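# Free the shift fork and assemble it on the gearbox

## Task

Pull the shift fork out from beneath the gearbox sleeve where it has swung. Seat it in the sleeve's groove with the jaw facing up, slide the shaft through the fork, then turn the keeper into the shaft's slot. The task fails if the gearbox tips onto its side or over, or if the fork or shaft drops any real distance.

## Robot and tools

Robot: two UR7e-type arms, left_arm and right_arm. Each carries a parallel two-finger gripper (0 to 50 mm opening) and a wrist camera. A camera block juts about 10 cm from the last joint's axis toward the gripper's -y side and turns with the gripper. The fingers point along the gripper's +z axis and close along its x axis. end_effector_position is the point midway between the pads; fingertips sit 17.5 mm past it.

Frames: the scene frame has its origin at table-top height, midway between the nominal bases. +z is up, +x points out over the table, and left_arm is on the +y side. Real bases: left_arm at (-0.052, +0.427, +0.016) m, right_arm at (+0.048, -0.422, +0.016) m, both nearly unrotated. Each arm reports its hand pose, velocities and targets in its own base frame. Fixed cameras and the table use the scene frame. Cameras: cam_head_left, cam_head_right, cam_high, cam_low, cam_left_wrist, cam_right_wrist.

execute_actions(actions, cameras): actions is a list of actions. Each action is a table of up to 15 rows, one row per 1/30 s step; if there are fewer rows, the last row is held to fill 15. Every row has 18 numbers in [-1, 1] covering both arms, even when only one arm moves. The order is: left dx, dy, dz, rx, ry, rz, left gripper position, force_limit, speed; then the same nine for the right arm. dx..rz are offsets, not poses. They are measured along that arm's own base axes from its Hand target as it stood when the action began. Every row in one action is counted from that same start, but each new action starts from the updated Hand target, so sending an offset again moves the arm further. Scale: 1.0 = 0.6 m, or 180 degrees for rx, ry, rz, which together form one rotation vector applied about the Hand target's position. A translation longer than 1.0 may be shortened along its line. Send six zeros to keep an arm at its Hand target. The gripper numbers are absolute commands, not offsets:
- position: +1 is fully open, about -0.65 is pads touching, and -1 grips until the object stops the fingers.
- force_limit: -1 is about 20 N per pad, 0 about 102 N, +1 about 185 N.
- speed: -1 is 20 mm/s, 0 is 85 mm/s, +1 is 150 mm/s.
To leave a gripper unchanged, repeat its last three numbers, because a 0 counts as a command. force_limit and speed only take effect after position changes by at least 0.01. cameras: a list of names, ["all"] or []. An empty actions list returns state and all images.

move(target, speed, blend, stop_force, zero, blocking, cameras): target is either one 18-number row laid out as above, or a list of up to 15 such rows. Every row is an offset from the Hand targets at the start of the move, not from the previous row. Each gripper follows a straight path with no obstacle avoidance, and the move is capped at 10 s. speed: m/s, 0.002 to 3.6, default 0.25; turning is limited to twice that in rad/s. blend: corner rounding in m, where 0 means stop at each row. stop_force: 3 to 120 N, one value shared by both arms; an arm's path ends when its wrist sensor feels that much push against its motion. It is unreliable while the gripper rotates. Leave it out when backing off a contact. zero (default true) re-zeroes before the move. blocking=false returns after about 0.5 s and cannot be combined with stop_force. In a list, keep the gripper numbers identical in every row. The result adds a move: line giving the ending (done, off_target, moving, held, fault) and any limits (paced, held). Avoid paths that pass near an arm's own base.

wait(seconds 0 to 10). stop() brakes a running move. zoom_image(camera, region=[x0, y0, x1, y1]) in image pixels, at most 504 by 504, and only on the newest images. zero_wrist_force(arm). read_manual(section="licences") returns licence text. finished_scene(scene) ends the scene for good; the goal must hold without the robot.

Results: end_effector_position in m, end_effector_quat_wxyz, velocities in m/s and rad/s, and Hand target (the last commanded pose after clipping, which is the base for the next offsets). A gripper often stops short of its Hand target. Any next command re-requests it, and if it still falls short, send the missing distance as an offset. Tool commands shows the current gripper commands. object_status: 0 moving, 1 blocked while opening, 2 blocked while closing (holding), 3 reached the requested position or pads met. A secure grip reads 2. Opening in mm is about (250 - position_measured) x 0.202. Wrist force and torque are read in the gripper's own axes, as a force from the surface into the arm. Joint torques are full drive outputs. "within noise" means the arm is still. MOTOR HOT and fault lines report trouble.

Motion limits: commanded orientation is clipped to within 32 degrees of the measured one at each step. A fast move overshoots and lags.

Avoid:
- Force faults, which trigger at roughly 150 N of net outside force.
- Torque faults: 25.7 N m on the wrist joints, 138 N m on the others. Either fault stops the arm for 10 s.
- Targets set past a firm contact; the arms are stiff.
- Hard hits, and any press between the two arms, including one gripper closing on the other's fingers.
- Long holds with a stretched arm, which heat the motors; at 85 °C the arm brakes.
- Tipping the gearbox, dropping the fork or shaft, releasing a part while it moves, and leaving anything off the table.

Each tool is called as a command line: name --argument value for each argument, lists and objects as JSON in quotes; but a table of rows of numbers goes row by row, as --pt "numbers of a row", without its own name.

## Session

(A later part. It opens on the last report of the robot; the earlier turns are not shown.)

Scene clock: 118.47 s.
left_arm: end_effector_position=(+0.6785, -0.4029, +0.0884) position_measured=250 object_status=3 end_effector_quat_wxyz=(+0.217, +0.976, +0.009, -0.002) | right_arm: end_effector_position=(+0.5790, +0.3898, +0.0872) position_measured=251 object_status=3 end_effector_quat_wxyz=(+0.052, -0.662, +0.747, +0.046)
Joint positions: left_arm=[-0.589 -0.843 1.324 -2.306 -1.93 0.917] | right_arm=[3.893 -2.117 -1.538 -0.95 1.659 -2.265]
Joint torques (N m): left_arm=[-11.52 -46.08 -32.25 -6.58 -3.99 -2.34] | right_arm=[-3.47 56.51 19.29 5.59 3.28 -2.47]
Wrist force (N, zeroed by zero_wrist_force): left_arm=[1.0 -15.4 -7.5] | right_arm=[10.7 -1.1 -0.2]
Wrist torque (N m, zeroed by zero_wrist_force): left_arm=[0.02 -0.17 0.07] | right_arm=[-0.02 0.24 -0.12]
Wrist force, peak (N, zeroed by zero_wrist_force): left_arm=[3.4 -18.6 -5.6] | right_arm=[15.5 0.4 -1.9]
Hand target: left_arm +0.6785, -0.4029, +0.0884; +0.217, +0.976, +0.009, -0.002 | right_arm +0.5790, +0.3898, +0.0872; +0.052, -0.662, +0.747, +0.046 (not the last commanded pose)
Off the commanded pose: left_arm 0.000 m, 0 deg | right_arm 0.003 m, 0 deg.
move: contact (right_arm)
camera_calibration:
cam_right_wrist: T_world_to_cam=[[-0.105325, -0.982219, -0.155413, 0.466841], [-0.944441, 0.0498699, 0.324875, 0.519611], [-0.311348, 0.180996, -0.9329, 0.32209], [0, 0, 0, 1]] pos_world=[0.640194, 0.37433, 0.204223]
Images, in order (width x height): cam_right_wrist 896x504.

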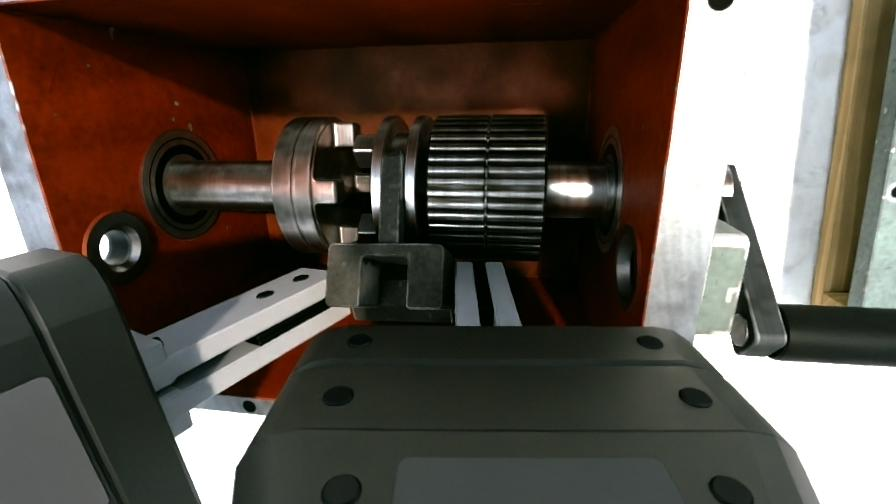

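move --pt "0 -0.0003 0 0 0 0 -1 -1 -0.5 0.0001 0.001 0 0 0 0 -1 -1 -0.5" --speed 0.005

move --pt "0.0034 -0.0005 0.0044 0 0 0 -1 -1 -0.5 0.0034 -0.0004 0.0044 0 0 0 -1 -1 -0.5" --speed 0.008 --cameras '["cam_right_wrist"]'

Scene clock: 119.40 s.
left_arm: end_effector_position=(+0.6785, -0.4030, +0.0884) position_measured=250 object_status=3 end_effector_quat_wxyz=(+0.217, +0.976, +0.009, -0.002) | right_arm: end_effector_position=(+0.5791, +0.3904, +0.0872) position_measured=251 object_status=3 end_effector_quat_wxyz=(+0.052, -0.662, +0.747, +0.046)
Joint positions: left_arm=[-0.589 -0.842 1.324 -2.306 -1.93 0.917] | right_arm=[3.893 -2.118 -1.537 -0.95 1.659 -2.264]
Joint torques (N m): left_arm=[-24.64 -42.31 -35.22 -5.21 -4.6 -2.35] | right_arm=[17.8 34.96 38.47 6.22 1.6 2.72]
Wrist force (N, zeroed by zero_wrist_force): left_arm=[3.1 -25.5 -12.6] | right_arm=[20.7 2.4 -5.4]
Wrist torque (N m, zeroed by zero_wrist_force): left_arm=[-0.05 -0.21 0.09] | right_arm=[-0.05 0.44 -0.25]
Wrist force, peak (N, zeroed by zero_wrist_force): left_arm=[3.1 -25.5 -12.6] | right_arm=[21.1 2.2 -3.5]
Hand target: left_arm +0.6785, -0.4031, +0.0884; +0.217, +0.976, +0.009, -0.002 | right_arm +0.5791, +0.3904, +0.0872; +0.052, -0.662, +0.747, +0.046
Off the commanded pose: left_arm 0.000 m, 0 deg | right_arm 0.000 m, 0 deg.
move: done

Scene clock: 120.13 s.
left_arm: end_effector_position=(+0.6805, -0.4034, +0.0910) position_measured=250 object_status=3 end_effector_quat_wxyz=(+0.217, +0.976, +0.009, -0.002) | right_arm: end_effector_position=(+0.5811, +0.3902, +0.0898) position_measured=251 object_status=3 end_effector_quat_wxyz=(+0.052, -0.662, +0.747, +0.046)
Joint positions: left_arm=[-0.588 -0.841 1.314 -2.297 -1.931 0.919] | right_arm=[3.891 -2.118 -1.528 -0.959 1.66 -2.267]
Joint torques (N m): left_arm=[-11.54 -44.25 -36.52 -5.79 -7.86 1.93] | right_arm=[2.7 35.27 40.24 5.98 5.26 -2.4]
Wrist force (N, zeroed by zero_wrist_force): left_arm=[2.5 -30.1 -10.6] | right_arm=[22.4 1.5 -4.5]
Wrist torque (N m, zeroed by zero_wrist_force): left_arm=[-0.04 -0.22 0.04] | right_arm=[-0.10 0.45 -0.17]
Wrist force, peak (N, zeroed by zero_wrist_force): left_arm=[2.2 -31.7 -13.5] | right_arm=[25.0 2.7 -3.8]
Hand target: left_arm +0.6805, -0.4034, +0.0910; +0.217, +0.976, +0.009, -0.002 | right_arm +0.5811, +0.3902, +0.0898; +0.052, -0.662, +0.747, +0.046
Off the commanded pose: left_arm 0.000 m, 0 deg | right_arm 0.000 m, 0 deg.
move: done
camera_calibration:
cam_right_wrist: T_world_to_cam=[[-0.105325, -0.982219, -0.155413, 0.467848], [-0.944441, 0.0498699, 0.324875, 0.520635], [-0.311348, 0.180996, -0.9329, 0.325066], [0, 0, 0, 1]] pos_world=[0.642194, 0.37473, 0.206823]
Images, in order (width x height): cam_right_wrist 896x504.

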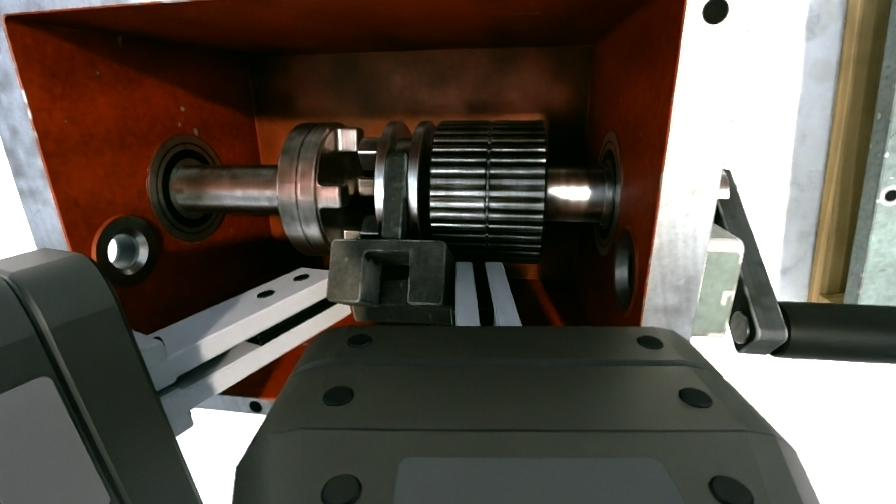

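move --pt "0.0038 -0.0005 0.0041 0 0 0 -1 -1 -0.5 0.0038 -0.00045 0.0041 0 0 0 -1 -1 -0.5" --pt "0.0078 -0.001 0.0079 0 0 0 -1 -1 -0.5 0.0078 -0.00095 0.0079 0 0 0 -1 -1 -0.5" --speed 0.01 --blend '[0.001,0]' --cameras '["cam_right_wrist"]'

Scene clock: 121.27 s.
left_arm: end_effector_position=(+0.6851, -0.4040, +0.0958) position_measured=250 object_status=3 end_effector_quat_wxyz=(+0.217, +0.976, +0.009, -0.002) | right_arm: end_effector_position=(+0.5858, +0.3896, +0.0945) position_measured=251 object_status=3 end_effector_quat_wxyz=(+0.052, -0.662, +0.747, +0.046)
Joint positions: left_arm=[-0.585 -0.836 1.291 -2.278 -1.931 0.921] | right_arm=[3.886 -2.12 -1.511 -0.974 1.66 -2.272]
Joint torques (N m): left_arm=[-11.83 -42.79 -36.35 -6.23 -7.66 1.9] | right_arm=[1.04 36.19 39.43 5.85 4.79 -2.51]
Wrist force (N, zeroed by zero_wrist_force): left_arm=[0.6 -30.1 -13.2] | right_arm=[20.1 1.0 -4.3]
Wrist torque (N m, zeroed by zero_wrist_force): left_arm=[-0.06 -0.26 0.05] | right_arm=[-0.08 0.40 -0.15]
Wrist force, peak (N, zeroed by zero_wrist_force): left_arm=[-0.3 -30.4 -15.1] | right_arm=[22.5 1.9 -4.3]
Hand target: left_arm +0.6852, -0.4040, +0.0958; +0.217, +0.976, +0.009, -0.002 | right_arm +0.5858, +0.3896, +0.0946; +0.052, -0.662, +0.747, +0.046
Off the commanded pose: left_arm 0.000 m, 0 deg | right_arm 0.000 m, 0 deg.
move: done
camera_calibration:
cam_right_wrist: T_world_to_cam=[[-0.105325, -0.982219, -0.155413, 0.468484], [-0.944441, 0.0498699, 0.324875, 0.523577], [-0.311348, 0.180996, -0.9329, 0.331023], [0, 0, 0, 1]] pos_world=[0.646894, 0.37413, 0.211523]
Images, in order (width x height): cam_right_wrist 896x504.

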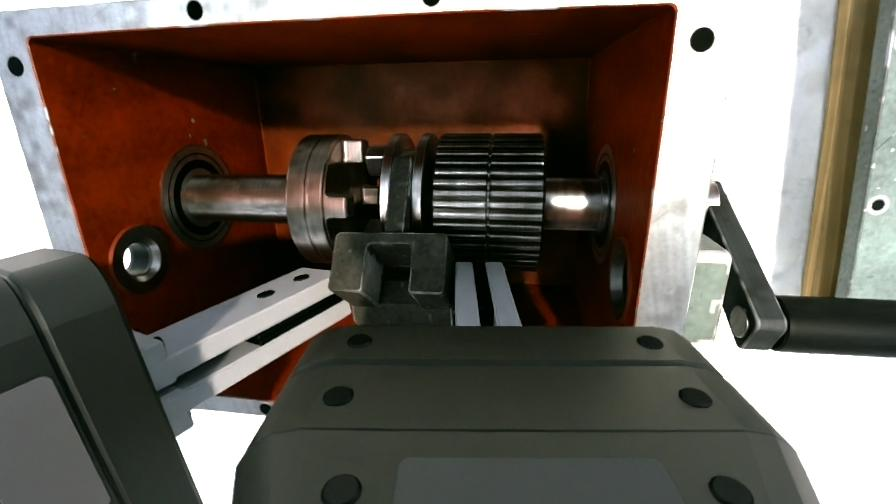

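move --pt "0.0044 -0.0006 0.0034 0 0 0 -1 -1 -0.5 0.0044 -0.0005 0.0034 0 0 0 -1 -1 -0.5" --pt "0.0091 -0.0012 0.0064 0 0 0 -1 -1 -0.5 0.0091 -0.0011 0.0064 0 0 0 -1 -1 -0.5" --speed 0.01 --blend '[0.001,0]' --cameras '["cam_right_wrist"]'

Scene clock: 122.37 s.
left_arm: end_effector_position=(+0.6906, -0.4047, +0.0996) position_measured=250 object_status=3 end_effector_quat_wxyz=(+0.217, +0.976, +0.009, -0.002) | right_arm: end_effector_position=(+0.5912, +0.3890, +0.0984) position_measured=251 object_status=3 end_effector_quat_wxyz=(+0.052, -0.662, +0.747, +0.046)
Joint positions: left_arm=[-0.582 -0.829 1.266 -2.26 -1.932 0.925] | right_arm=[3.88 -2.125 -1.491 -0.989 1.661 -2.278]
Joint torques (N m): left_arm=[-11.15 -37.46 -33.95 -4.97 -6.53 1.94] | right_arm=[0.9 37.2 41.21 5.34 4.45 -2.38]
Wrist force (N, zeroed by zero_wrist_force): left_arm=[-1.4 -25.9 -21.1] | right_arm=[18.1 1.9 -3.4]
Wrist torque (N m, zeroed by zero_wrist_force): left_arm=[-0.16 -0.35 0.06] | right_arm=[-0.01 0.37 -0.12]
Wrist force, peak (N, zeroed by zero_wrist_force): left_arm=[-1.8 -30.6 -18.3] | right_arm=[20.2 1.1 -4.5]
Hand target: left_arm +0.6906, -0.4047, +0.0996; +0.217, +0.976, +0.009, -0.002 | right_arm +0.5913, +0.3890, +0.0984; +0.052, -0.662, +0.747, +0.046
Off the commanded pose: left_arm 0.000 m, 0 deg | right_arm 0.000 m, 0 deg.
move: done
camera_calibration:
cam_right_wrist: T_world_to_cam=[[-0.105325, -0.982219, -0.155413, 0.469081], [-0.944441, 0.0498699, 0.324875, 0.527535], [-0.311348, 0.180996, -0.9329, 0.336482], [0, 0, 0, 1]] pos_world=[0.652394, 0.37353, 0.215423]
Images, in order (width x height): cam_right_wrist 896x504.

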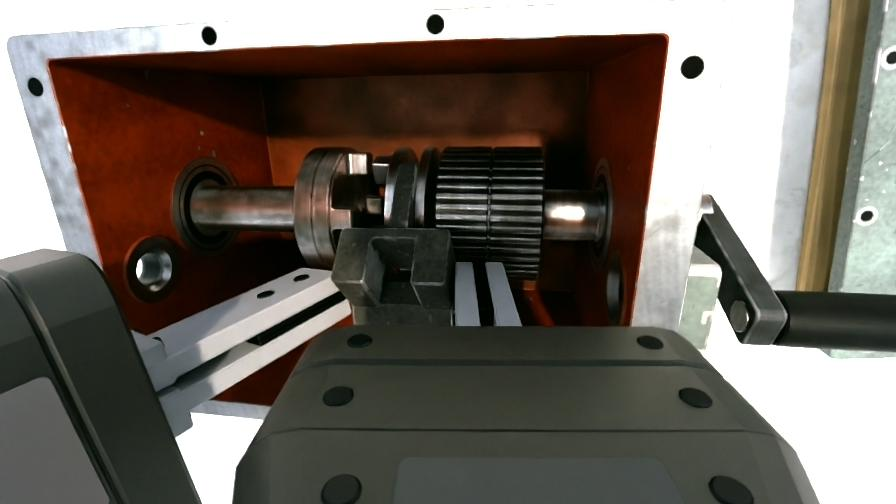

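move --pt "0.0049 -0.0001 0.0026 0 0 0 -1 -1 -0.5 0.005 -0.0005 0.0026 0 0 0 -1 -1 -0.5" --pt "0.008 -0.0006 0.0039 0 0 0 -1 -1 -0.5 0.0081 -0.0009 0.0039 0 0 0 -1 -1 -0.5" --speed 0.01 --blend '[0.001,0]' --cameras '["cam_right_wrist"]'

Scene clock: 123.37 s.
left_arm: end_effector_position=(+0.6954, -0.4051, +0.1020) position_measured=250 object_status=3 end_effector_quat_wxyz=(+0.217, +0.976, +0.009, -0.002) | right_arm: end_effector_position=(+0.5961, +0.3884, +0.1007) position_measured=251 object_status=3 end_effector_quat_wxyz=(+0.052, -0.662, +0.747, +0.046)
Joint positions: left_arm=[-0.579 -0.821 1.245 -2.245 -1.933 0.928] | right_arm=[3.874 -2.131 -1.475 -1 1.661 -2.284]
Joint torques (N m): left_arm=[-9.85 -33.82 -31.52 -4.2 -5.64 2] | right_arm=[-1.39 39.17 38.77 5.17 4.13 -2.79]
Wrist force (N, zeroed by zero_wrist_force): left_arm=[-2.1 -22.3 -24.2] | right_arm=[16.4 2.2 -0.6]
Wrist torque (N m, zeroed by zero_wrist_force): left_arm=[-0.18 -0.37 0.05] | right_arm=[-0.03 0.35 -0.01]
Wrist force, peak (N, zeroed by zero_wrist_force): left_arm=[-2.0 -22.3 -25.6] | right_arm=[18.6 2.0 -2.2]
Hand target: left_arm +0.6954, -0.4051, +0.1020; +0.217, +0.976, +0.009, -0.002 | right_arm +0.5961, +0.3884, +0.1007; +0.052, -0.662, +0.747, +0.046
Off the commanded pose: left_arm 0.000 m, 0 deg | right_arm 0.000 m, 0 deg.
move: done
camera_calibration:
cam_right_wrist: T_world_to_cam=[[-0.105325, -0.982219, -0.155413, 0.469354], [-0.944441, 0.0498699, 0.324875, 0.531351], [-0.311348, 0.180996, -0.9329, 0.340231], [0, 0, 0, 1]] pos_world=[0.657194, 0.37293, 0.217723]
Images, in order (width x height): cam_right_wrist 896x504.

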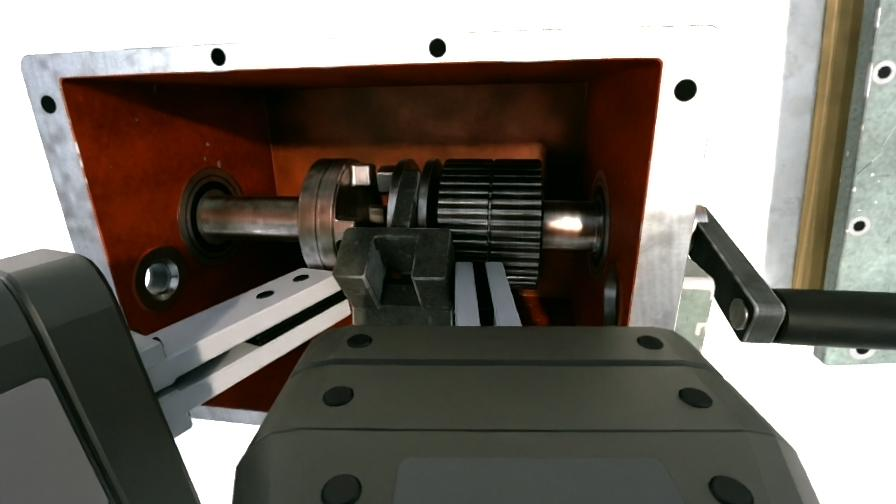

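move --pt "0 0.0008 0 0 0 0 -1 -1 -0.5 0.0 -0.0003 0 0 0 0 -1 -1 -0.5" --speed 0.005

move --pt "0 0 0 0 0 0 -1 -1 -0.5 -0.0008 -0.0058 0 0 0 0 -1 -1 -0.5" --speed 0.01

Scene clock: 124.40 s.
left_arm: end_effector_position=(+0.6954, -0.4046, +0.1019) position_measured=250 object_status=3 end_effector_quat_wxyz=(+0.217, +0.976, +0.009, -0.002) | right_arm: end_effector_position=(+0.5961, +0.3883, +0.1007) position_measured=251 object_status=3 end_effector_quat_wxyz=(+0.052, -0.662, +0.747, +0.046)
Joint positions: left_arm=[-0.578 -0.821 1.246 -2.246 -1.933 0.929] | right_arm=[3.874 -2.131 -1.475 -1 1.661 -2.284]
Joint torques (N m): left_arm=[-2.88 -55.25 -14.57 -6.21 -4.38 2.04] | right_arm=[-4.17 56.94 18.54 6.24 2.89 -2.56]
Wrist force (N, zeroed by zero_wrist_force): left_arm=[1.4 -12.4 -12.9] | right_arm=[8.8 0.6 -0.4]
Wrist torque (N m, zeroed by zero_wrist_force): left_arm=[-0.04 -0.35 -0.03] | right_arm=[0.00 0.24 0.04]
Wrist force, peak (N, zeroed by zero_wrist_force): left_arm=[-1.7 -22.0 -26.3] | right_arm=[16.4 2.3 -0.4]
Hand target: left_arm +0.6954, -0.4046, +0.1020; +0.217, +0.976, +0.009, -0.002 | right_arm +0.5961, +0.3882, +0.1007; +0.052, -0.662, +0.747, +0.046
Off the commanded pose: left_arm 0.000 m, 0 deg | right_arm 0.000 m, 0 deg.
move: done

Scene clock: 125.10 s.
left_arm: end_effector_position=(+0.6954, -0.4046, +0.1020) position_measured=250 object_status=3 end_effector_quat_wxyz=(+0.217, +0.976, +0.009, -0.002) | right_arm: end_effector_position=(+0.5956, +0.3848, +0.1007) position_measured=251 object_status=3 end_effector_quat_wxyz=(+0.052, -0.662, +0.747, +0.046)
Joint positions: left_arm=[-0.578 -0.821 1.246 -2.246 -1.933 0.929] | right_arm=[3.871 -2.126 -1.483 -0.998 1.662 -2.287]
Joint torques (N m): left_arm=[2.03 -56.67 -15.78 -3.92 -0.12 2.05] | right_arm=[-8.43 56.1 13.7 4.3 1.53 -2.35]
Wrist force (N, zeroed by zero_wrist_force): left_arm=[1.0 -4.0 -4.7] | right_arm=[0.8 0.2 -0.4]
Wrist torque (N m, zeroed by zero_wrist_force): left_arm=[0.04 -0.32 -0.06] | right_arm=[0.03 -0.13 0.08]
Wrist force, peak (N, zeroed by zero_wrist_force): left_arm=[0.8 -11.9 -13.1] | right_arm=[9.0 0.3 0.7]
Hand target: left_arm +0.6954, -0.4046, +0.1020; +0.217, +0.976, +0.009, -0.002 | right_arm +0.5956, +0.3848, +0.1007; +0.052, -0.662, +0.747, +0.046
Off the commanded pose: left_arm 0.000 m, 0 deg | right_arm 0.000 m, 0 deg.
move: done

move --pt "0 -0.0005 0 0 0 0 -1 -1 -0.5 0.0 0.01 0.13 -0.0441 0.0053 0 -0.1 -1 0" --speed 0.1 --cameras '["cam_right_wrist"]'

zoom_image --camera "cam_right_wrist" --region '[330, 120, 580, 330]'

Scene clock: 126.57 s.
left_arm: end_effector_position=(+0.6954, -0.4049, +0.1020) position_measured=250 object_status=3 end_effector_quat_wxyz=(+0.217, +0.976, +0.009, -0.002) | right_arm: end_effector_position=(+0.5956, +0.3908, +0.1787) position_measured=167 object_status=3 end_effector_quat_wxyz=(+0.000, -0.663, +0.748, -0.001)
Joint positions: left_arm=[-0.579 -0.821 1.245 -2.245 -1.933 0.928] | right_arm=[3.911 -2.11 -1.262 -1.34 1.57 -2.252]
Joint torques (N m): left_arm=[-11.74 -42.02 -31.39 -2.45 -0.38 -2.27] | right_arm=[8.06 37.79 34.19 1.27 -1.78 2.78]
Wrist force (N, zeroed by zero_wrist_force): left_arm=[-0.1 -2.9 -4.2] | right_arm=[0.3 -0.7 -0.1]
Wrist torque (N m, zeroed by zero_wrist_force): left_arm=[0.16 -0.07 -0.06] | right_arm=[-0.11 -0.08 0.02]
Wrist force, peak (N, zeroed by zero_wrist_force): left_arm=[2.3 -36.9 -26.0] | right_arm=[49.4 -0.5 -0.3]
Hand target: left_arm +0.6954, -0.4049, +0.1020; +0.217, +0.976, +0.009, -0.002 | right_arm +0.5956, +0.3908, +0.1787; +0.000, -0.663, +0.748, -0.001
Off the commanded pose: left_arm 0.000 m, 0 deg | right_arm 0.000 m, 0 deg.
move: done
camera_calibration:
cam_right_wrist: T_world_to_cam=[[-0.106724, -0.994151, -0.0165346, 0.464455], [-0.93898, 0.0953045, 0.330505, 0.483429], [-0.326996, 0.0507985, -0.943659, 0.474547], [0, 0, 0, 1]] pos_world=[0.658674, 0.391559, 0.295715]
Images, in order (width x height): cam_right_wrist 896x504.

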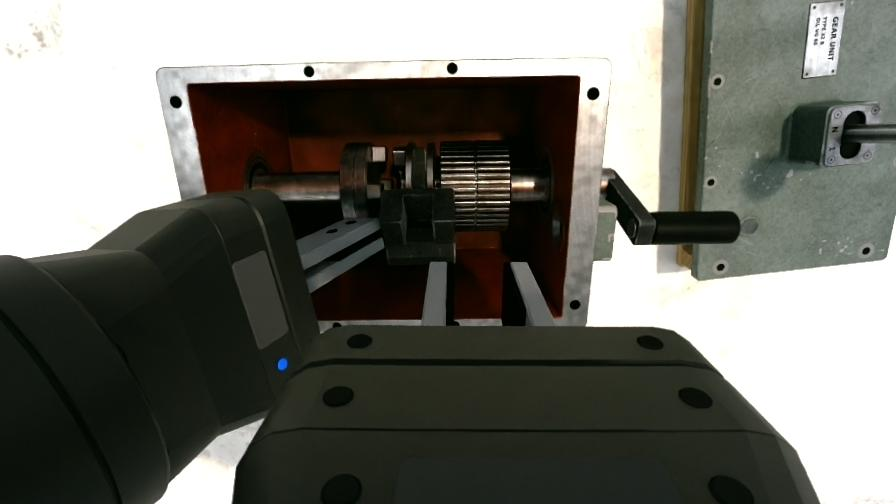

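Scaled by 2.016 from the camera's 896x504 image, which has a finer 1280x720 frame.

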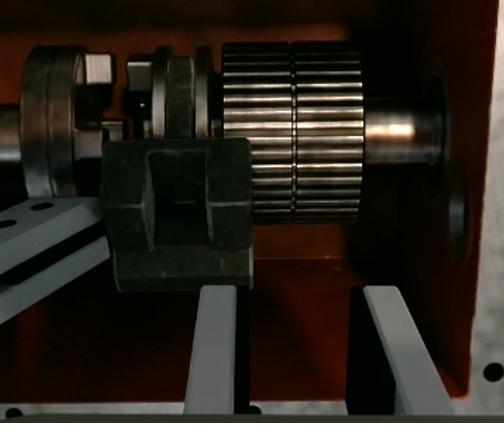

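move --pt "0 0 0 0 0 0 -1 -1 -0.5 -0.0057 0.0235 -0.0967 0.103 -0.1507 0.0267 -1 -1 0" --speed 0.07 --cameras '["cam_right_wrist"]'

zoom_image --camera "cam_right_wrist" --region '[330, 120, 580, 330]'

Scene clock: 133.17 s.
left_arm: end_effector_position=(+0.6954, -0.4049, +0.1020) position_measured=250 object_status=3 end_effector_quat_wxyz=(+0.217, +0.976, +0.009, -0.002) | right_arm: end_effector_position=(+0.5922, +0.4049, +0.1207) position_measured=251 object_status=3 end_effector_quat_wxyz=(-0.281, +0.666, -0.690, +0.036)
Joint positions: left_arm=[-0.579 -0.821 1.245 -2.245 -1.933 0.928] | right_arm=[3.964 -2.019 -1.85 -0.277 1.472 -2.313]
Joint torques (N m): left_arm=[-11.81 -45.16 -30.89 -3.48 -2.69 -2.36] | right_arm=[7.59 28.05 12.12 4.85 -1.9 -2.77]
Wrist force (N, zeroed by zero_wrist_force): left_arm=[-0.3 -3.2 -2.3] | right_arm=[1.1 0.8 -1.0]
Wrist torque (N m, zeroed by zero_wrist_force): left_arm=[0.17 -0.01 -0.06] | right_arm=[0.05 -0.15 -0.03]
Wrist force, peak (N, zeroed by zero_wrist_force): left_arm=[-0.3 -3.3 -4.1] | right_arm=[1.3 0.9 -0.9]
Hand target: left_arm +0.6954, -0.4049, +0.1020; +0.217, +0.976, +0.009, -0.002 | right_arm +0.5922, +0.4049, +0.1207; -0.281, +0.666, -0.690, +0.036
Off the commanded pose: left_arm 0.000 m, 0 deg | right_arm 0.000 m, 0 deg.
move: done
camera_calibration:
cam_right_wrist: T_world_to_cam=[[0.0652968, -0.935291, -0.347804, 0.391443], [-0.991601, -0.0218216, -0.127482, 0.631916], [0.111644, 0.353207, -0.92886, 0.0339727], [0, 0, 0, 1]] pos_world=[0.597256, 0.367903, 0.248259]
Images, in order (width x height): cam_right_wrist 896x504.

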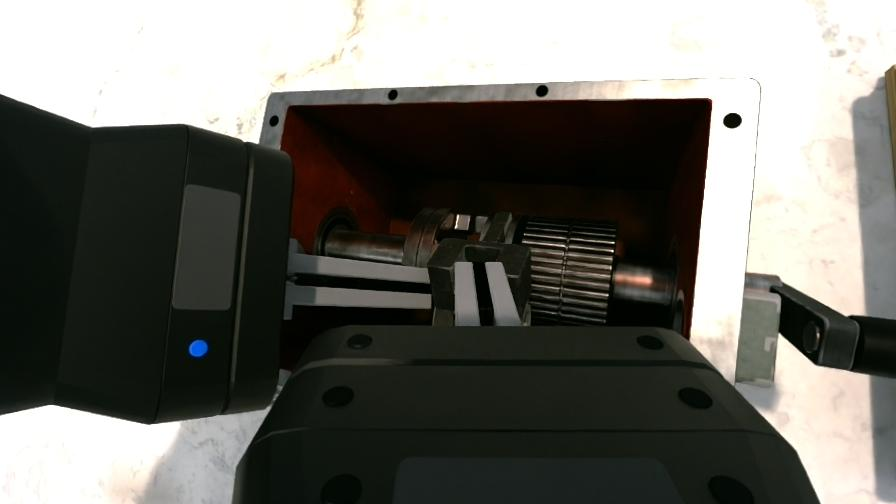

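Scaled by 2.016 from the camera's 896x504 image, which has a finer 1280x720 frame.

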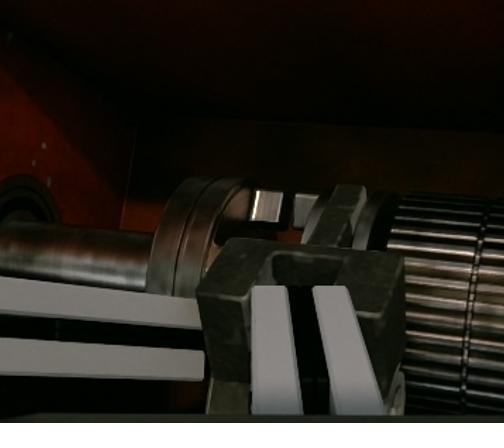

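move --pt "0 0 0 0 0 0 -1 -1 -0.5 0 -0.0042 0 0 0 0 -1 -1 0" --speed 0.03

zero_wrist_force --arm "right_arm"

move --pt "0 0 0 0 0 0 -1 -1 -0.5 0.0101 0.0076 -0.0196 0 0 0 -1 -1 0" --speed 0.008 --stop_force 12 --cameras '["cam_right_wrist"]'

zoom_image --camera "cam_right_wrist" --region '[330, 120, 580, 330]'

Scene clock: 135.23 s.
left_arm: end_effector_position=(+0.6954, -0.4049, +0.1020) position_measured=250 object_status=3 end_effector_quat_wxyz=(+0.217, +0.976, +0.009, -0.002) | right_arm: end_effector_position=(+0.5922, +0.4024, +0.1207) position_measured=251 object_status=3 end_effector_quat_wxyz=(-0.281, +0.666, -0.690, +0.036)
Joint positions: left_arm=[-0.579 -0.821 1.245 -2.245 -1.933 0.928] | right_arm=[3.961 -2.016 -1.854 -0.275 1.474 -2.316]
Joint torques (N m): left_arm=[-11.93 -46.29 -30.53 -3.76 -2.63 -2.29] | right_arm=[-8.45 47.47 10.53 4.51 1.17 -2.58]
Wrist force (N, zeroed by zero_wrist_force): left_arm=[-0.5 -3.3 -2.9] | right_arm=[1.1 0.6 -0.8]
Wrist torque (N m, zeroed by zero_wrist_force): left_arm=[0.15 0.01 -0.06] | right_arm=[0.03 -0.15 -0.02]
Wrist force, peak (N, zeroed by zero_wrist_force): left_arm=[-0.5 -3.1 -4.2] | right_arm=[1.2 0.8 -0.9]
Hand target: left_arm +0.6954, -0.4049, +0.1020; +0.217, +0.976, +0.009, -0.002 | right_arm +0.5922, +0.4023, +0.1207; -0.281, +0.666, -0.690, +0.036
Off the commanded pose: left_arm 0.000 m, 0 deg | right_arm 0.000 m, 0 deg.
move: done

Wrist force sensor zeroed.

Scene clock: 137.17 s.
left_arm: end_effector_position=(+0.6954, -0.4049, +0.1020) position_measured=250 object_status=3 end_effector_quat_wxyz=(+0.217, +0.976, +0.009, -0.002) | right_arm: end_effector_position=(+0.5953, +0.4046, +0.1148) position_measured=251 object_status=3 end_effector_quat_wxyz=(-0.281, +0.666, -0.690, +0.036)
Joint positions: left_arm=[-0.579 -0.821 1.245 -2.245 -1.933 0.928] | right_arm=[3.96 -2.033 -1.847 -0.265 1.475 -2.317]
Joint torques (N m): left_arm=[-6.59 -47.19 -15.99 -4.15 -2.46 -2.22] | right_arm=[0.05 46.09 9.01 2.05 -2.2 0.49]
Wrist force (N, zeroed by zero_wrist_force): left_arm=[0.5 -1.8 -5.9] | right_arm=[-2.1 0.3 -4.0]
Wrist torque (N m, zeroed by zero_wrist_force): left_arm=[0.10 -0.04 -0.09] | right_arm=[0.04 -0.02 -0.03]
Wrist force, peak (N, zeroed by zero_wrist_force): left_arm=[1.8 -1.0 -8.5] | right_arm=[-5.0 -1.7 -13.6]
Hand target: left_arm +0.6954, -0.4049, +0.1020; +0.217, +0.976, +0.009, -0.002 | right_arm +0.5953, +0.4047, +0.1148; -0.281, +0.666, -0.690, +0.036 (not the last commanded pose)
Off the commanded pose: left_arm 0.000 m, 0 deg | right_arm 0.007 m, 0 deg.
move: contact (right_arm)
camera_calibration:
cam_right_wrist: T_world_to_cam=[[0.0653353, -0.935278, -0.347831, 0.388887], [-0.991597, -0.0218496, -0.127507, 0.634246], [0.111654, 0.353239, -0.928846, 0.0282306], [0, 0, 0, 1]] pos_world=[0.600356, 0.367603, 0.24236]
Images, in order (width x height): cam_right_wrist 896x504.

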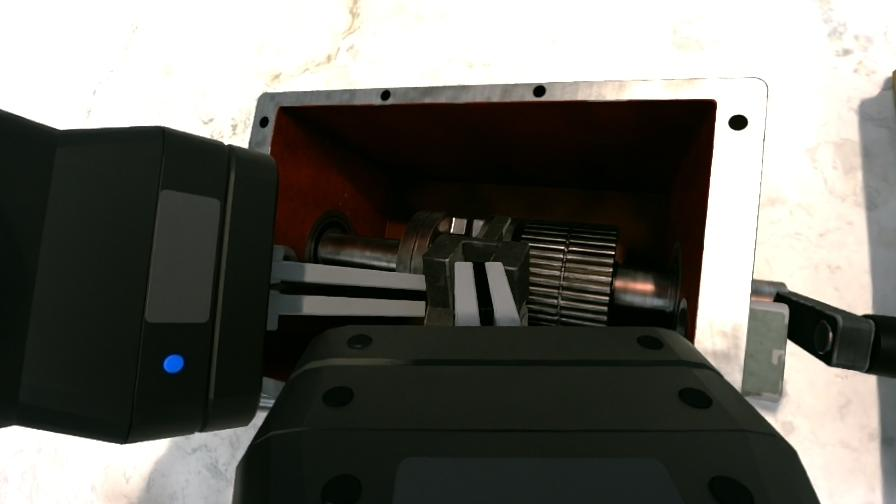

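Scaled by 2.016 from the camera's 896x504 image, which has a finer 1280x720 frame.

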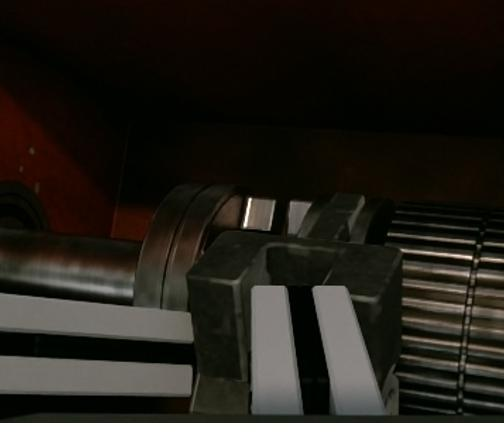

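move --pt "0 0 0 0 0 0 -1 -1 -0.5 0.0006 0.0005 -0.0012 0 0 0 -1 -1 0" --speed 0.006

Scene clock: 137.93 s.
left_arm: end_effector_position=(+0.6954, -0.4049, +0.1020) position_measured=250 object_status=3 end_effector_quat_wxyz=(+0.217, +0.976, +0.009, -0.002) | right_arm: end_effector_position=(+0.5956, +0.4050, +0.1142) position_measured=251 object_status=3 end_effector_quat_wxyz=(-0.281, +0.666, -0.690, +0.036)
Joint positions: left_arm=[-0.579 -0.821 1.245 -2.245 -1.933 0.928] | right_arm=[3.96 -2.035 -1.846 -0.264 1.475 -2.317]
Joint torques (N m): left_arm=[-3.8 -47.28 -11.55 -2.51 -2.24 -2.13] | right_arm=[-8.51 13.72 21.01 0.67 -1.11 -0.26]
Wrist force (N, zeroed by zero_wrist_force): left_arm=[5.0 0.4 -14.2] | right_arm=[-7.4 -1.9 -26.7]
Wrist torque (N m, zeroed by zero_wrist_force): left_arm=[-0.02 -0.05 -0.13] | right_arm=[0.22 0.08 -0.08]
Wrist force, peak (N, zeroed by zero_wrist_force): left_arm=[4.6 0.8 -14.5] | right_arm=[-7.4 -2.0 -26.9]
Hand target: left_arm +0.6954, -0.4049, +0.1020; +0.217, +0.976, +0.009, -0.002 | right_arm +0.5956, +0.4050, +0.1141; -0.281, +0.666, -0.690, +0.036
Off the commanded pose: left_arm 0.000 m, 0 deg | right_arm 0.000 m, 0 deg.
move: done

move --pt "0 0.013 0 0 0 0 -1 -1 -0.5 0 0 0 0 0 0 -1 -1 0" --speed 0.02

move --pt "0.0 0.09 0.12 0 0 0 -1 -1 -0.5 0 0 0 0 0 0 -1 -1 0" --speed 0.12 --cameras '["cam_left_wrist"]'

zoom_image --camera "cam_left_wrist" --region '[350, 80, 600, 320]'

Scene clock: 138.80 s.
left_arm: end_effector_position=(+0.6954, -0.3972, +0.1020) position_measured=250 object_status=3 end_effector_quat_wxyz=(+0.217, +0.976, +0.009, -0.002) | right_arm: end_effector_position=(+0.5957, +0.4050, +0.1141) position_measured=251 object_status=3 end_effector_quat_wxyz=(-0.281, +0.666, -0.690, +0.036)
Joint positions: left_arm=[-0.57 -0.828 1.258 -2.247 -1.935 0.937] | right_arm=[3.96 -2.035 -1.846 -0.264 1.475 -2.317]
Joint torques (N m): left_arm=[6.69 -58.34 -16.01 -5.18 -2.18 1.92] | right_arm=[-5.71 49.73 17.05 4.88 1.14 -2.61]
Wrist force (N, zeroed by zero_wrist_force): left_arm=[-0.2 1.4 0.2] | right_arm=[-0.5 -0.1 -0.5]
Wrist torque (N m, zeroed by zero_wrist_force): left_arm=[0.21 0.01 -0.10] | right_arm=[-0.02 0.03 0.00]
Wrist force, peak (N, zeroed by zero_wrist_force): left_arm=[5.1 1.1 -15.1] | right_arm=[-7.9 -2.8 -28.2]
Hand target: left_arm +0.6954, -0.3971, +0.1020; +0.217, +0.976, +0.009, -0.002 | right_arm +0.5956, +0.4050, +0.1141; -0.281, +0.666, -0.690, +0.036
Off the commanded pose: left_arm 0.000 m, 0 deg | right_arm 0.000 m, 0 deg.
move: done

Scene clock: 140.00 s.
left_arm: end_effector_position=(+0.6954, -0.3431, +0.1739) position_measured=250 object_status=3 end_effector_quat_wxyz=(+0.217, +0.976, +0.009, -0.002) | right_arm: end_effector_position=(+0.5956, +0.4050, +0.1141) position_measured=251 object_status=3 end_effector_quat_wxyz=(-0.281, +0.666, -0.690, +0.036)
Joint positions: left_arm=[-0.507 -0.941 1.249 -2.103 -1.95 1.004] | right_arm=[3.96 -2.035 -1.846 -0.264 1.475 -2.317]
Joint torques (N m): left_arm=[7.7 -55.8 -32.05 -2.06 -2.16 2.07] | right_arm=[-0.22 49.22 12.99 4.76 1.12 -2.3]
Wrist force (N, zeroed by zero_wrist_force): left_arm=[-0.3 0.9 0.0] | right_arm=[-0.3 -0.1 -0.6]
Wrist torque (N m, zeroed by zero_wrist_force): left_arm=[0.15 0.00 -0.08] | right_arm=[-0.02 0.00 0.00]
Wrist force, peak (N, zeroed by zero_wrist_force): left_arm=[-0.3 1.5 1.5] | right_arm=[-0.5 0.0 -0.8]
Hand target: left_arm +0.6954, -0.3431, +0.1740; +0.217, +0.976, +0.009, -0.002 | right_arm +0.5956, +0.4050, +0.1141; -0.281, +0.666, -0.690, +0.036
Off the commanded pose: left_arm 0.000 m, 0 deg | right_arm 0.000 m, 0 deg.
move: done
camera_calibration:
cam_left_wrist: T_world_to_cam=[[0.999496, 0.0313469, -0.0049111, -0.675415], [0.0252428, -0.691808, 0.72164, -0.3692], [0.0192236, -0.7214, -0.692251, -0.00505237], [0, 0, 0, 1]] pos_world=[0.684491, -0.237888, 0.259615]
Images, in order (width x height): cam_left_wrist 896x504.

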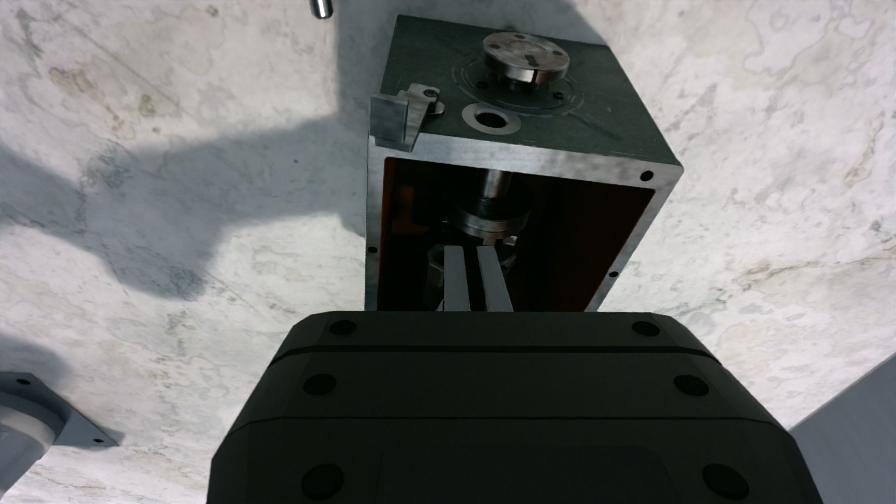

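Scaled by 2.016 from the camera's 896x504 image, which has a finer 1280x720 frame.

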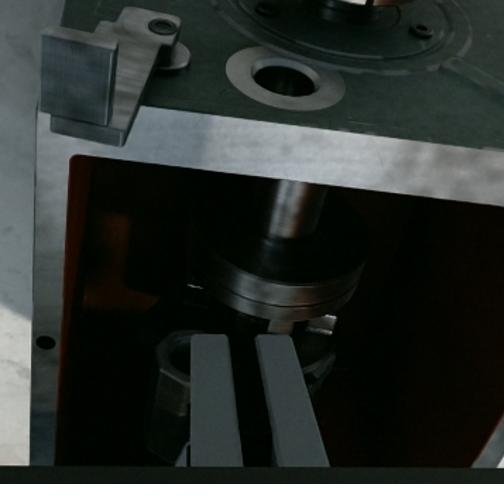

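move --pt "0.0 0.01 0.03 0 0 0 0.5 -1 0 0 0 0 0 0 0 -1 -1 0" --speed 0.12 --cameras '["cam_left_wrist","cam_right_wrist"]'

zoom_image --camera "cam_left_wrist" --region '[380, 150, 560, 320]'

zoom_image --camera "cam_right_wrist" --region '[380, 170, 560, 330]'

Scene clock: 141.00 s.
left_arm: end_effector_position=(+0.6954, -0.3371, +0.1919) position_measured=78 object_status=3 end_effector_quat_wxyz=(+0.217, +0.976, +0.009, -0.002) | right_arm: end_effector_position=(+0.5956, +0.4050, +0.1141) position_measured=251 object_status=3 end_effector_quat_wxyz=(-0.281, +0.666, -0.690, +0.036)
Joint positions: left_arm=[-0.499 -0.958 1.23 -2.063 -1.952 1.011] | right_arm=[3.96 -2.035 -1.846 -0.264 1.475 -2.317]
Joint torques (N m): left_arm=[7.62 -56.61 -31.63 -2.14 -2.25 2.1] | right_arm=[3.13 47.97 13.39 4.9 1.08 -2.72]
Wrist force (N, zeroed by zero_wrist_force): left_arm=[-0.4 1.1 0.0] | right_arm=[-0.1 0.3 -0.3]
Wrist torque (N m, zeroed by zero_wrist_force): left_arm=[0.20 0.04 -0.09] | right_arm=[0.01 0.00 0.00]
Wrist force, peak (N, zeroed by zero_wrist_force): left_arm=[-0.2 1.5 -0.3] | right_arm=[-0.4 0.0 -0.8]
Hand target: left_arm +0.6954, -0.3371, +0.1920; +0.217, +0.976, +0.009, -0.002 | right_arm +0.5956, +0.4050, +0.1141; -0.281, +0.666, -0.690, +0.036
Off the commanded pose: left_arm 0.000 m, 0 deg | right_arm 0.000 m, 0 deg.
move: done
camera_calibration:
cam_left_wrist: T_world_to_cam=[[0.999496, 0.0313469, -0.0049111, -0.675514], [0.0252428, -0.691808, 0.72164, -0.378038], [0.0192236, -0.7214, -0.692251, 0.0117366], [0, 0, 0, 1]] pos_world=[0.684491, -0.231888, 0.277615]
cam_right_wrist: T_world_to_cam=[[0.0653459, -0.935247, -0.347912, 0.388993], [-0.991586, -0.0218146, -0.127601, 0.634565], [0.111749, 0.353323, -0.928803, 0.0272966], [0, 0, 0, 1]] pos_world=[0.600756, 0.368003, 0.24166]
Images, in order (width x height): cam_left_wrist 896x504, cam_right_wrist 896x504.

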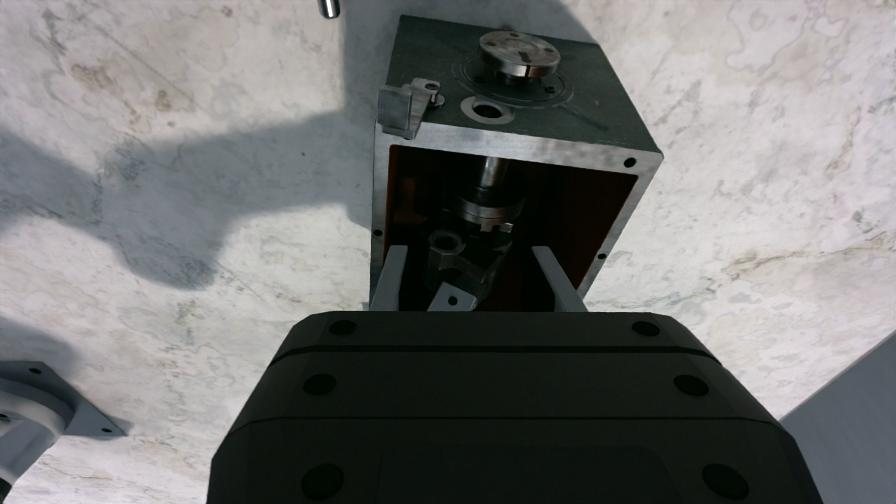

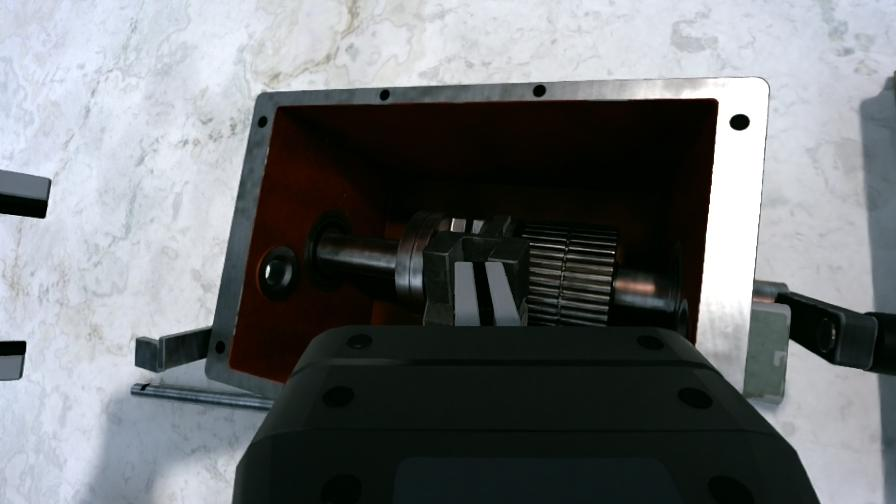

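Scaled by 2.800 from the camera's 896x504 image, which has a finer 1280x720 frame.

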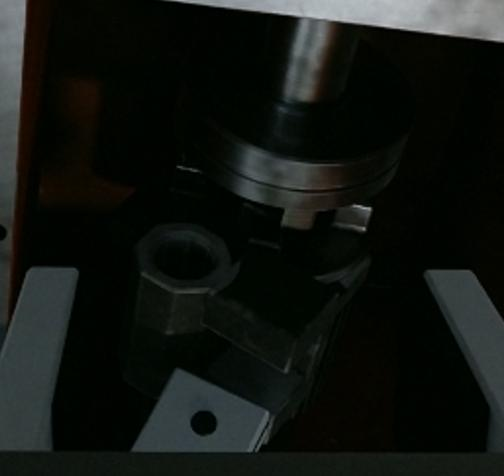

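Scaled by 2.800 from the camera's 896x504 image, which has a finer 1280x720 frame.

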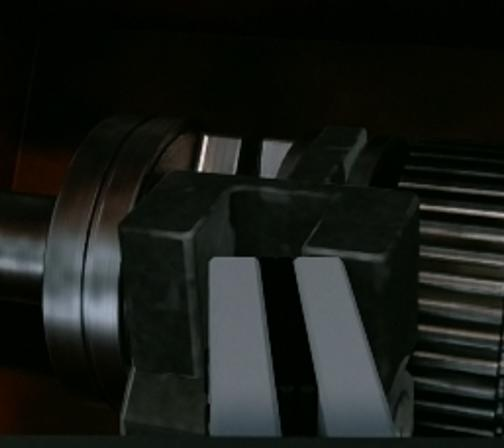

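move --pt "0 0 0 0 0 0 0.5 -1 0 0.0051 0.0038 -0.0098 0 0 0 -1 -1 0" --speed 0.006 --stop_force 10 --cameras '["cam_left_wrist"]'

zoom_image --camera "cam_left_wrist" --region '[380, 150, 560, 320]'

Scene clock: 142.90 s.
left_arm: end_effector_position=(+0.6954, -0.3371, +0.1920) position_measured=78 object_status=3 end_effector_quat_wxyz=(+0.217, +0.976, +0.009, -0.002) | right_arm: end_effector_position=(+0.5965, +0.4057, +0.1126) position_measured=251 object_status=3 end_effector_quat_wxyz=(-0.281, +0.666, -0.690, +0.036)
Joint positions: left_arm=[-0.499 -0.958 1.23 -2.063 -1.952 1.011] | right_arm=[3.96 -2.04 -1.844 -0.262 1.475 -2.317]
Joint torques (N m): left_arm=[6.67 -55.58 -32.19 -1.98 -2.18 2.05] | right_arm=[4.05 43.95 6.9 1.22 0.18 -0.72]
Wrist force (N, zeroed by zero_wrist_force): left_arm=[-0.3 1.1 -0.1] | right_arm=[-4.1 -3.2 -7.2]
Wrist torque (N m, zeroed by zero_wrist_force): left_arm=[0.19 0.02 -0.09] | right_arm=[0.01 -0.02 -0.03]
Wrist force, peak (N, zeroed by zero_wrist_force): left_arm=[-0.5 1.5 0.3] | right_arm=[-4.5 -4.2 -14.8]
Hand target: left_arm +0.6954, -0.3371, +0.1920; +0.217, +0.976, +0.009, -0.002 | right_arm +0.5965, +0.4057, +0.1126; -0.281, +0.666, -0.690, +0.036 (not the last commanded pose)
Off the commanded pose: left_arm 0.000 m, 0 deg | right_arm 0.005 m, 0 deg.
move: contact (right_arm)
camera_calibration:
cam_left_wrist: T_world_to_cam=[[0.999496, 0.0313469, -0.0049111, -0.675517], [0.0252428, -0.691808, 0.72164, -0.378041], [0.0192236, -0.7214, -0.692251, 0.0118779], [0, 0, 0, 1]] pos_world=[0.684491, -0.231788, 0.277715]
Images, in order (width x height): cam_left_wrist 896x504.

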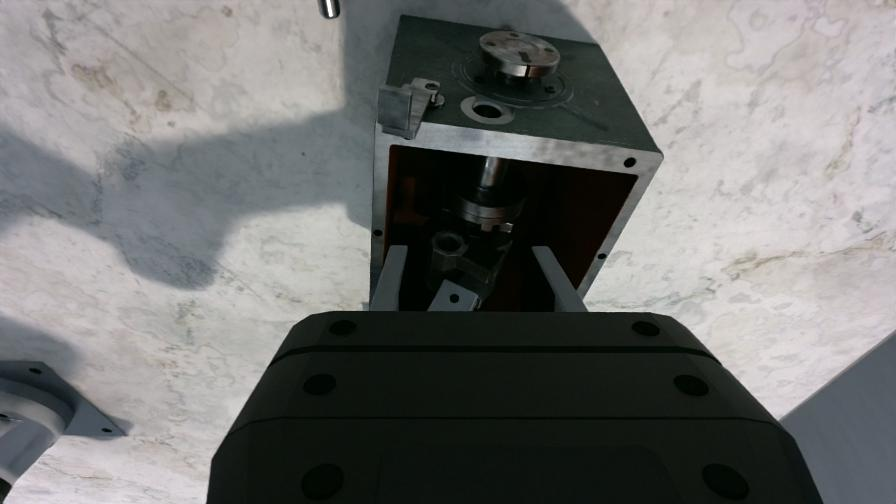

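Scaled by 2.800 from the camera's 896x504 image, which has a finer 1280x720 frame.

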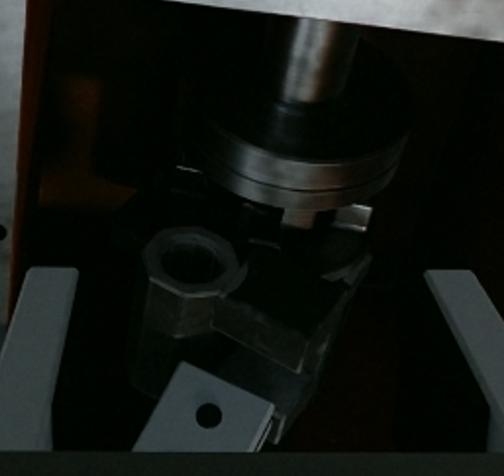

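move --pt "0 0 0 0 0 0 0.5 -1 0 0.008 -0.00095 0.00075 0.0027 0.0221 0 -1 -1 0" --speed 0.01 --cameras '["cam_left_wrist"]'

zoom_image --camera "cam_left_wrist" --region '[380, 150, 560, 320]'

Scene clock: 147.27 s.
left_arm: end_effector_position=(+0.6954, -0.3371, +0.1920) position_measured=78 object_status=3 end_effector_quat_wxyz=(+0.217, +0.976, +0.009, -0.002) | right_arm: end_effector_position=(+0.6013, +0.4051, +0.1130) position_measured=251 object_status=3 end_effector_quat_wxyz=(-0.260, +0.666, -0.699, +0.010)
Joint positions: left_arm=[-0.499 -0.958 1.23 -2.063 -1.952 1.011] | right_arm=[3.932 -2.048 -1.794 -0.345 1.537 -2.312]
Joint torques (N m): left_arm=[7.38 -54.54 -31.72 -1.87 -2.2 2.06] | right_arm=[-9.61 13.43 20.08 -2.66 0.95 2.65]
Wrist force (N, zeroed by zero_wrist_force): left_arm=[-0.2 1.4 0.1] | right_arm=[-7.6 -6.7 -24.3]
Wrist torque (N m, zeroed by zero_wrist_force): left_arm=[0.23 0.00 -0.08] | right_arm=[-0.01 0.02 -0.13]
Wrist force, peak (N, zeroed by zero_wrist_force): left_arm=[-0.2 1.6 0.0] | right_arm=[-7.7 -7.0 -24.4]
Hand target: left_arm +0.6954, -0.3371, +0.1920; +0.217, +0.976, +0.009, -0.002 | right_arm +0.6013, +0.4051, +0.1130; -0.260, +0.666, -0.699, +0.010
Off the commanded pose: left_arm 0.000 m, 0 deg | right_arm 0.000 m, 0 deg.
move: done
camera_calibration:
cam_left_wrist: T_world_to_cam=[[0.999496, 0.0313469, -0.0049111, -0.675517], [0.0252428, -0.691808, 0.72164, -0.378041], [0.0192236, -0.7214, -0.692251, 0.0118779], [0, 0, 0, 1]] pos_world=[0.684491, -0.231788, 0.277715]
Images, in order (width x height): cam_left_wrist 896x504.

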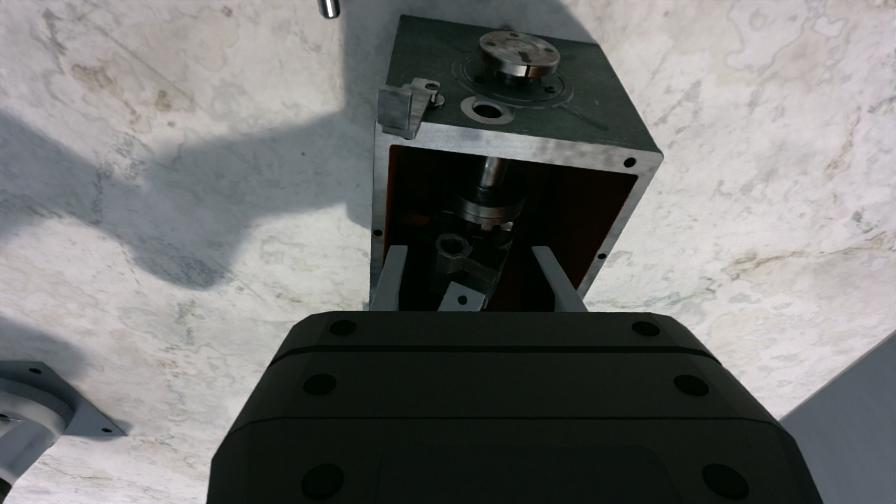

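Scaled by 2.800 from the camera's 896x504 image, which has a finer 1280x720 frame.

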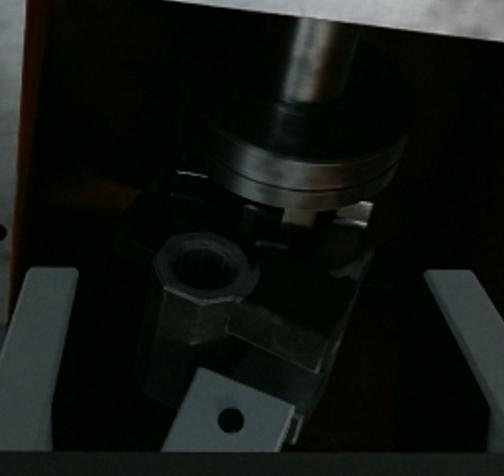

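zoom_image --camera "cam_left_wrist" --region '[430, 80, 550, 280]'

Scaled by 2.520 from the camera's 896x504 image, which has a finer 1280x720 frame.

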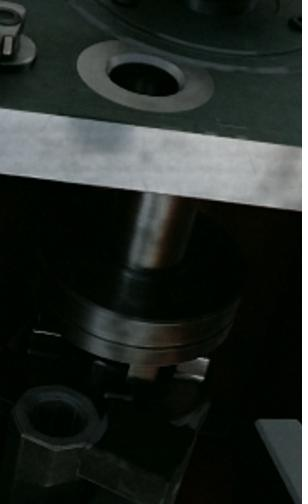

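move --pt "0 0 0 0 0 0 0.5 -1 0 0.0063 -0.00076 0.0011 0.0022 0.0182 0 -1 -1 0" --speed 0.01 --cameras '["cam_left_wrist"]'

zoom_image --camera "cam_left_wrist" --region '[430, 80, 550, 280]'

Scene clock: 151.13 s.
left_arm: end_effector_position=(+0.6954, -0.3371, +0.1920) position_measured=78 object_status=3 end_effector_quat_wxyz=(+0.217, +0.976, +0.009, -0.002) | right_arm: end_effector_position=(+0.6051, +0.4046, +0.1137) position_measured=251 object_status=3 end_effector_quat_wxyz=(-0.242, +0.665, -0.706, -0.012)
Joint positions: left_arm=[-0.499 -0.958 1.23 -2.063 -1.952 1.011] | right_arm=[3.909 -2.057 -1.752 -0.415 1.588 -2.31]
Joint torques (N m): left_arm=[6.91 -54.27 -32.08 -2.01 -2.1 2.01] | right_arm=[-10.6 18.06 19.54 -2 0.82 2.68]
Wrist force (N, zeroed by zero_wrist_force): left_arm=[-0.3 1.2 0.3] | right_arm=[-8.8 -6.0 -15.9]
Wrist torque (N m, zeroed by zero_wrist_force): left_arm=[0.21 0.03 -0.09] | right_arm=[-0.01 -0.11 -0.14]
Wrist force, peak (N, zeroed by zero_wrist_force): left_arm=[-0.3 1.5 0.4] | right_arm=[-8.1 -7.2 -24.8]
Hand target: left_arm +0.6954, -0.3371, +0.1920; +0.217, +0.976, +0.009, -0.002 | right_arm +0.6051, +0.4046, +0.1137; -0.242, +0.665, -0.706, -0.012
Off the commanded pose: left_arm 0.000 m, 0 deg | right_arm 0.000 m, 0 deg.
move: done
camera_calibration:
cam_left_wrist: T_world_to_cam=[[0.999496, 0.0313469, -0.0049111, -0.675517], [0.0252428, -0.691808, 0.72164, -0.378041], [0.0192236, -0.7214, -0.692251, 0.0118779], [0, 0, 0, 1]] pos_world=[0.684491, -0.231788, 0.277715]
Images, in order (width x height): cam_left_wrist 896x504.

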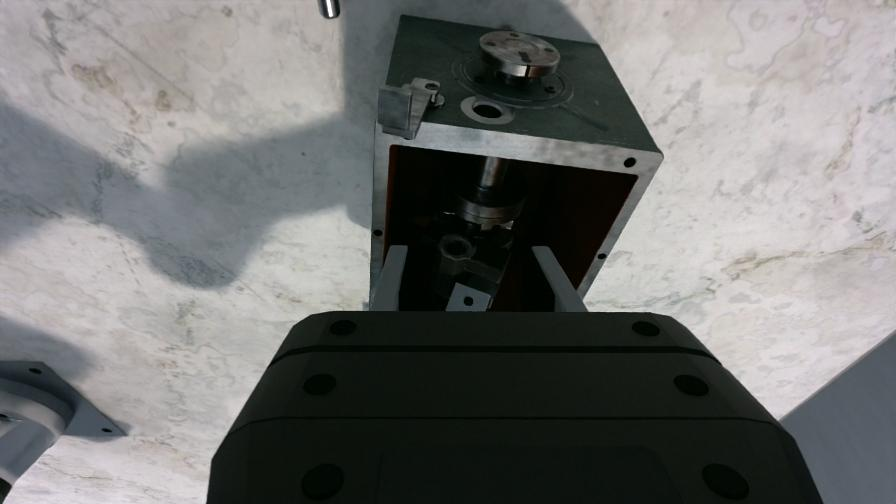

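Scaled by 2.520 from the camera's 896x504 image, which has a finer 1280x720 frame.

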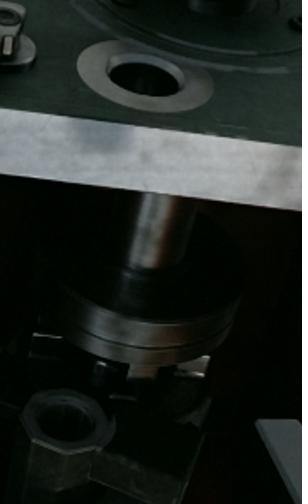

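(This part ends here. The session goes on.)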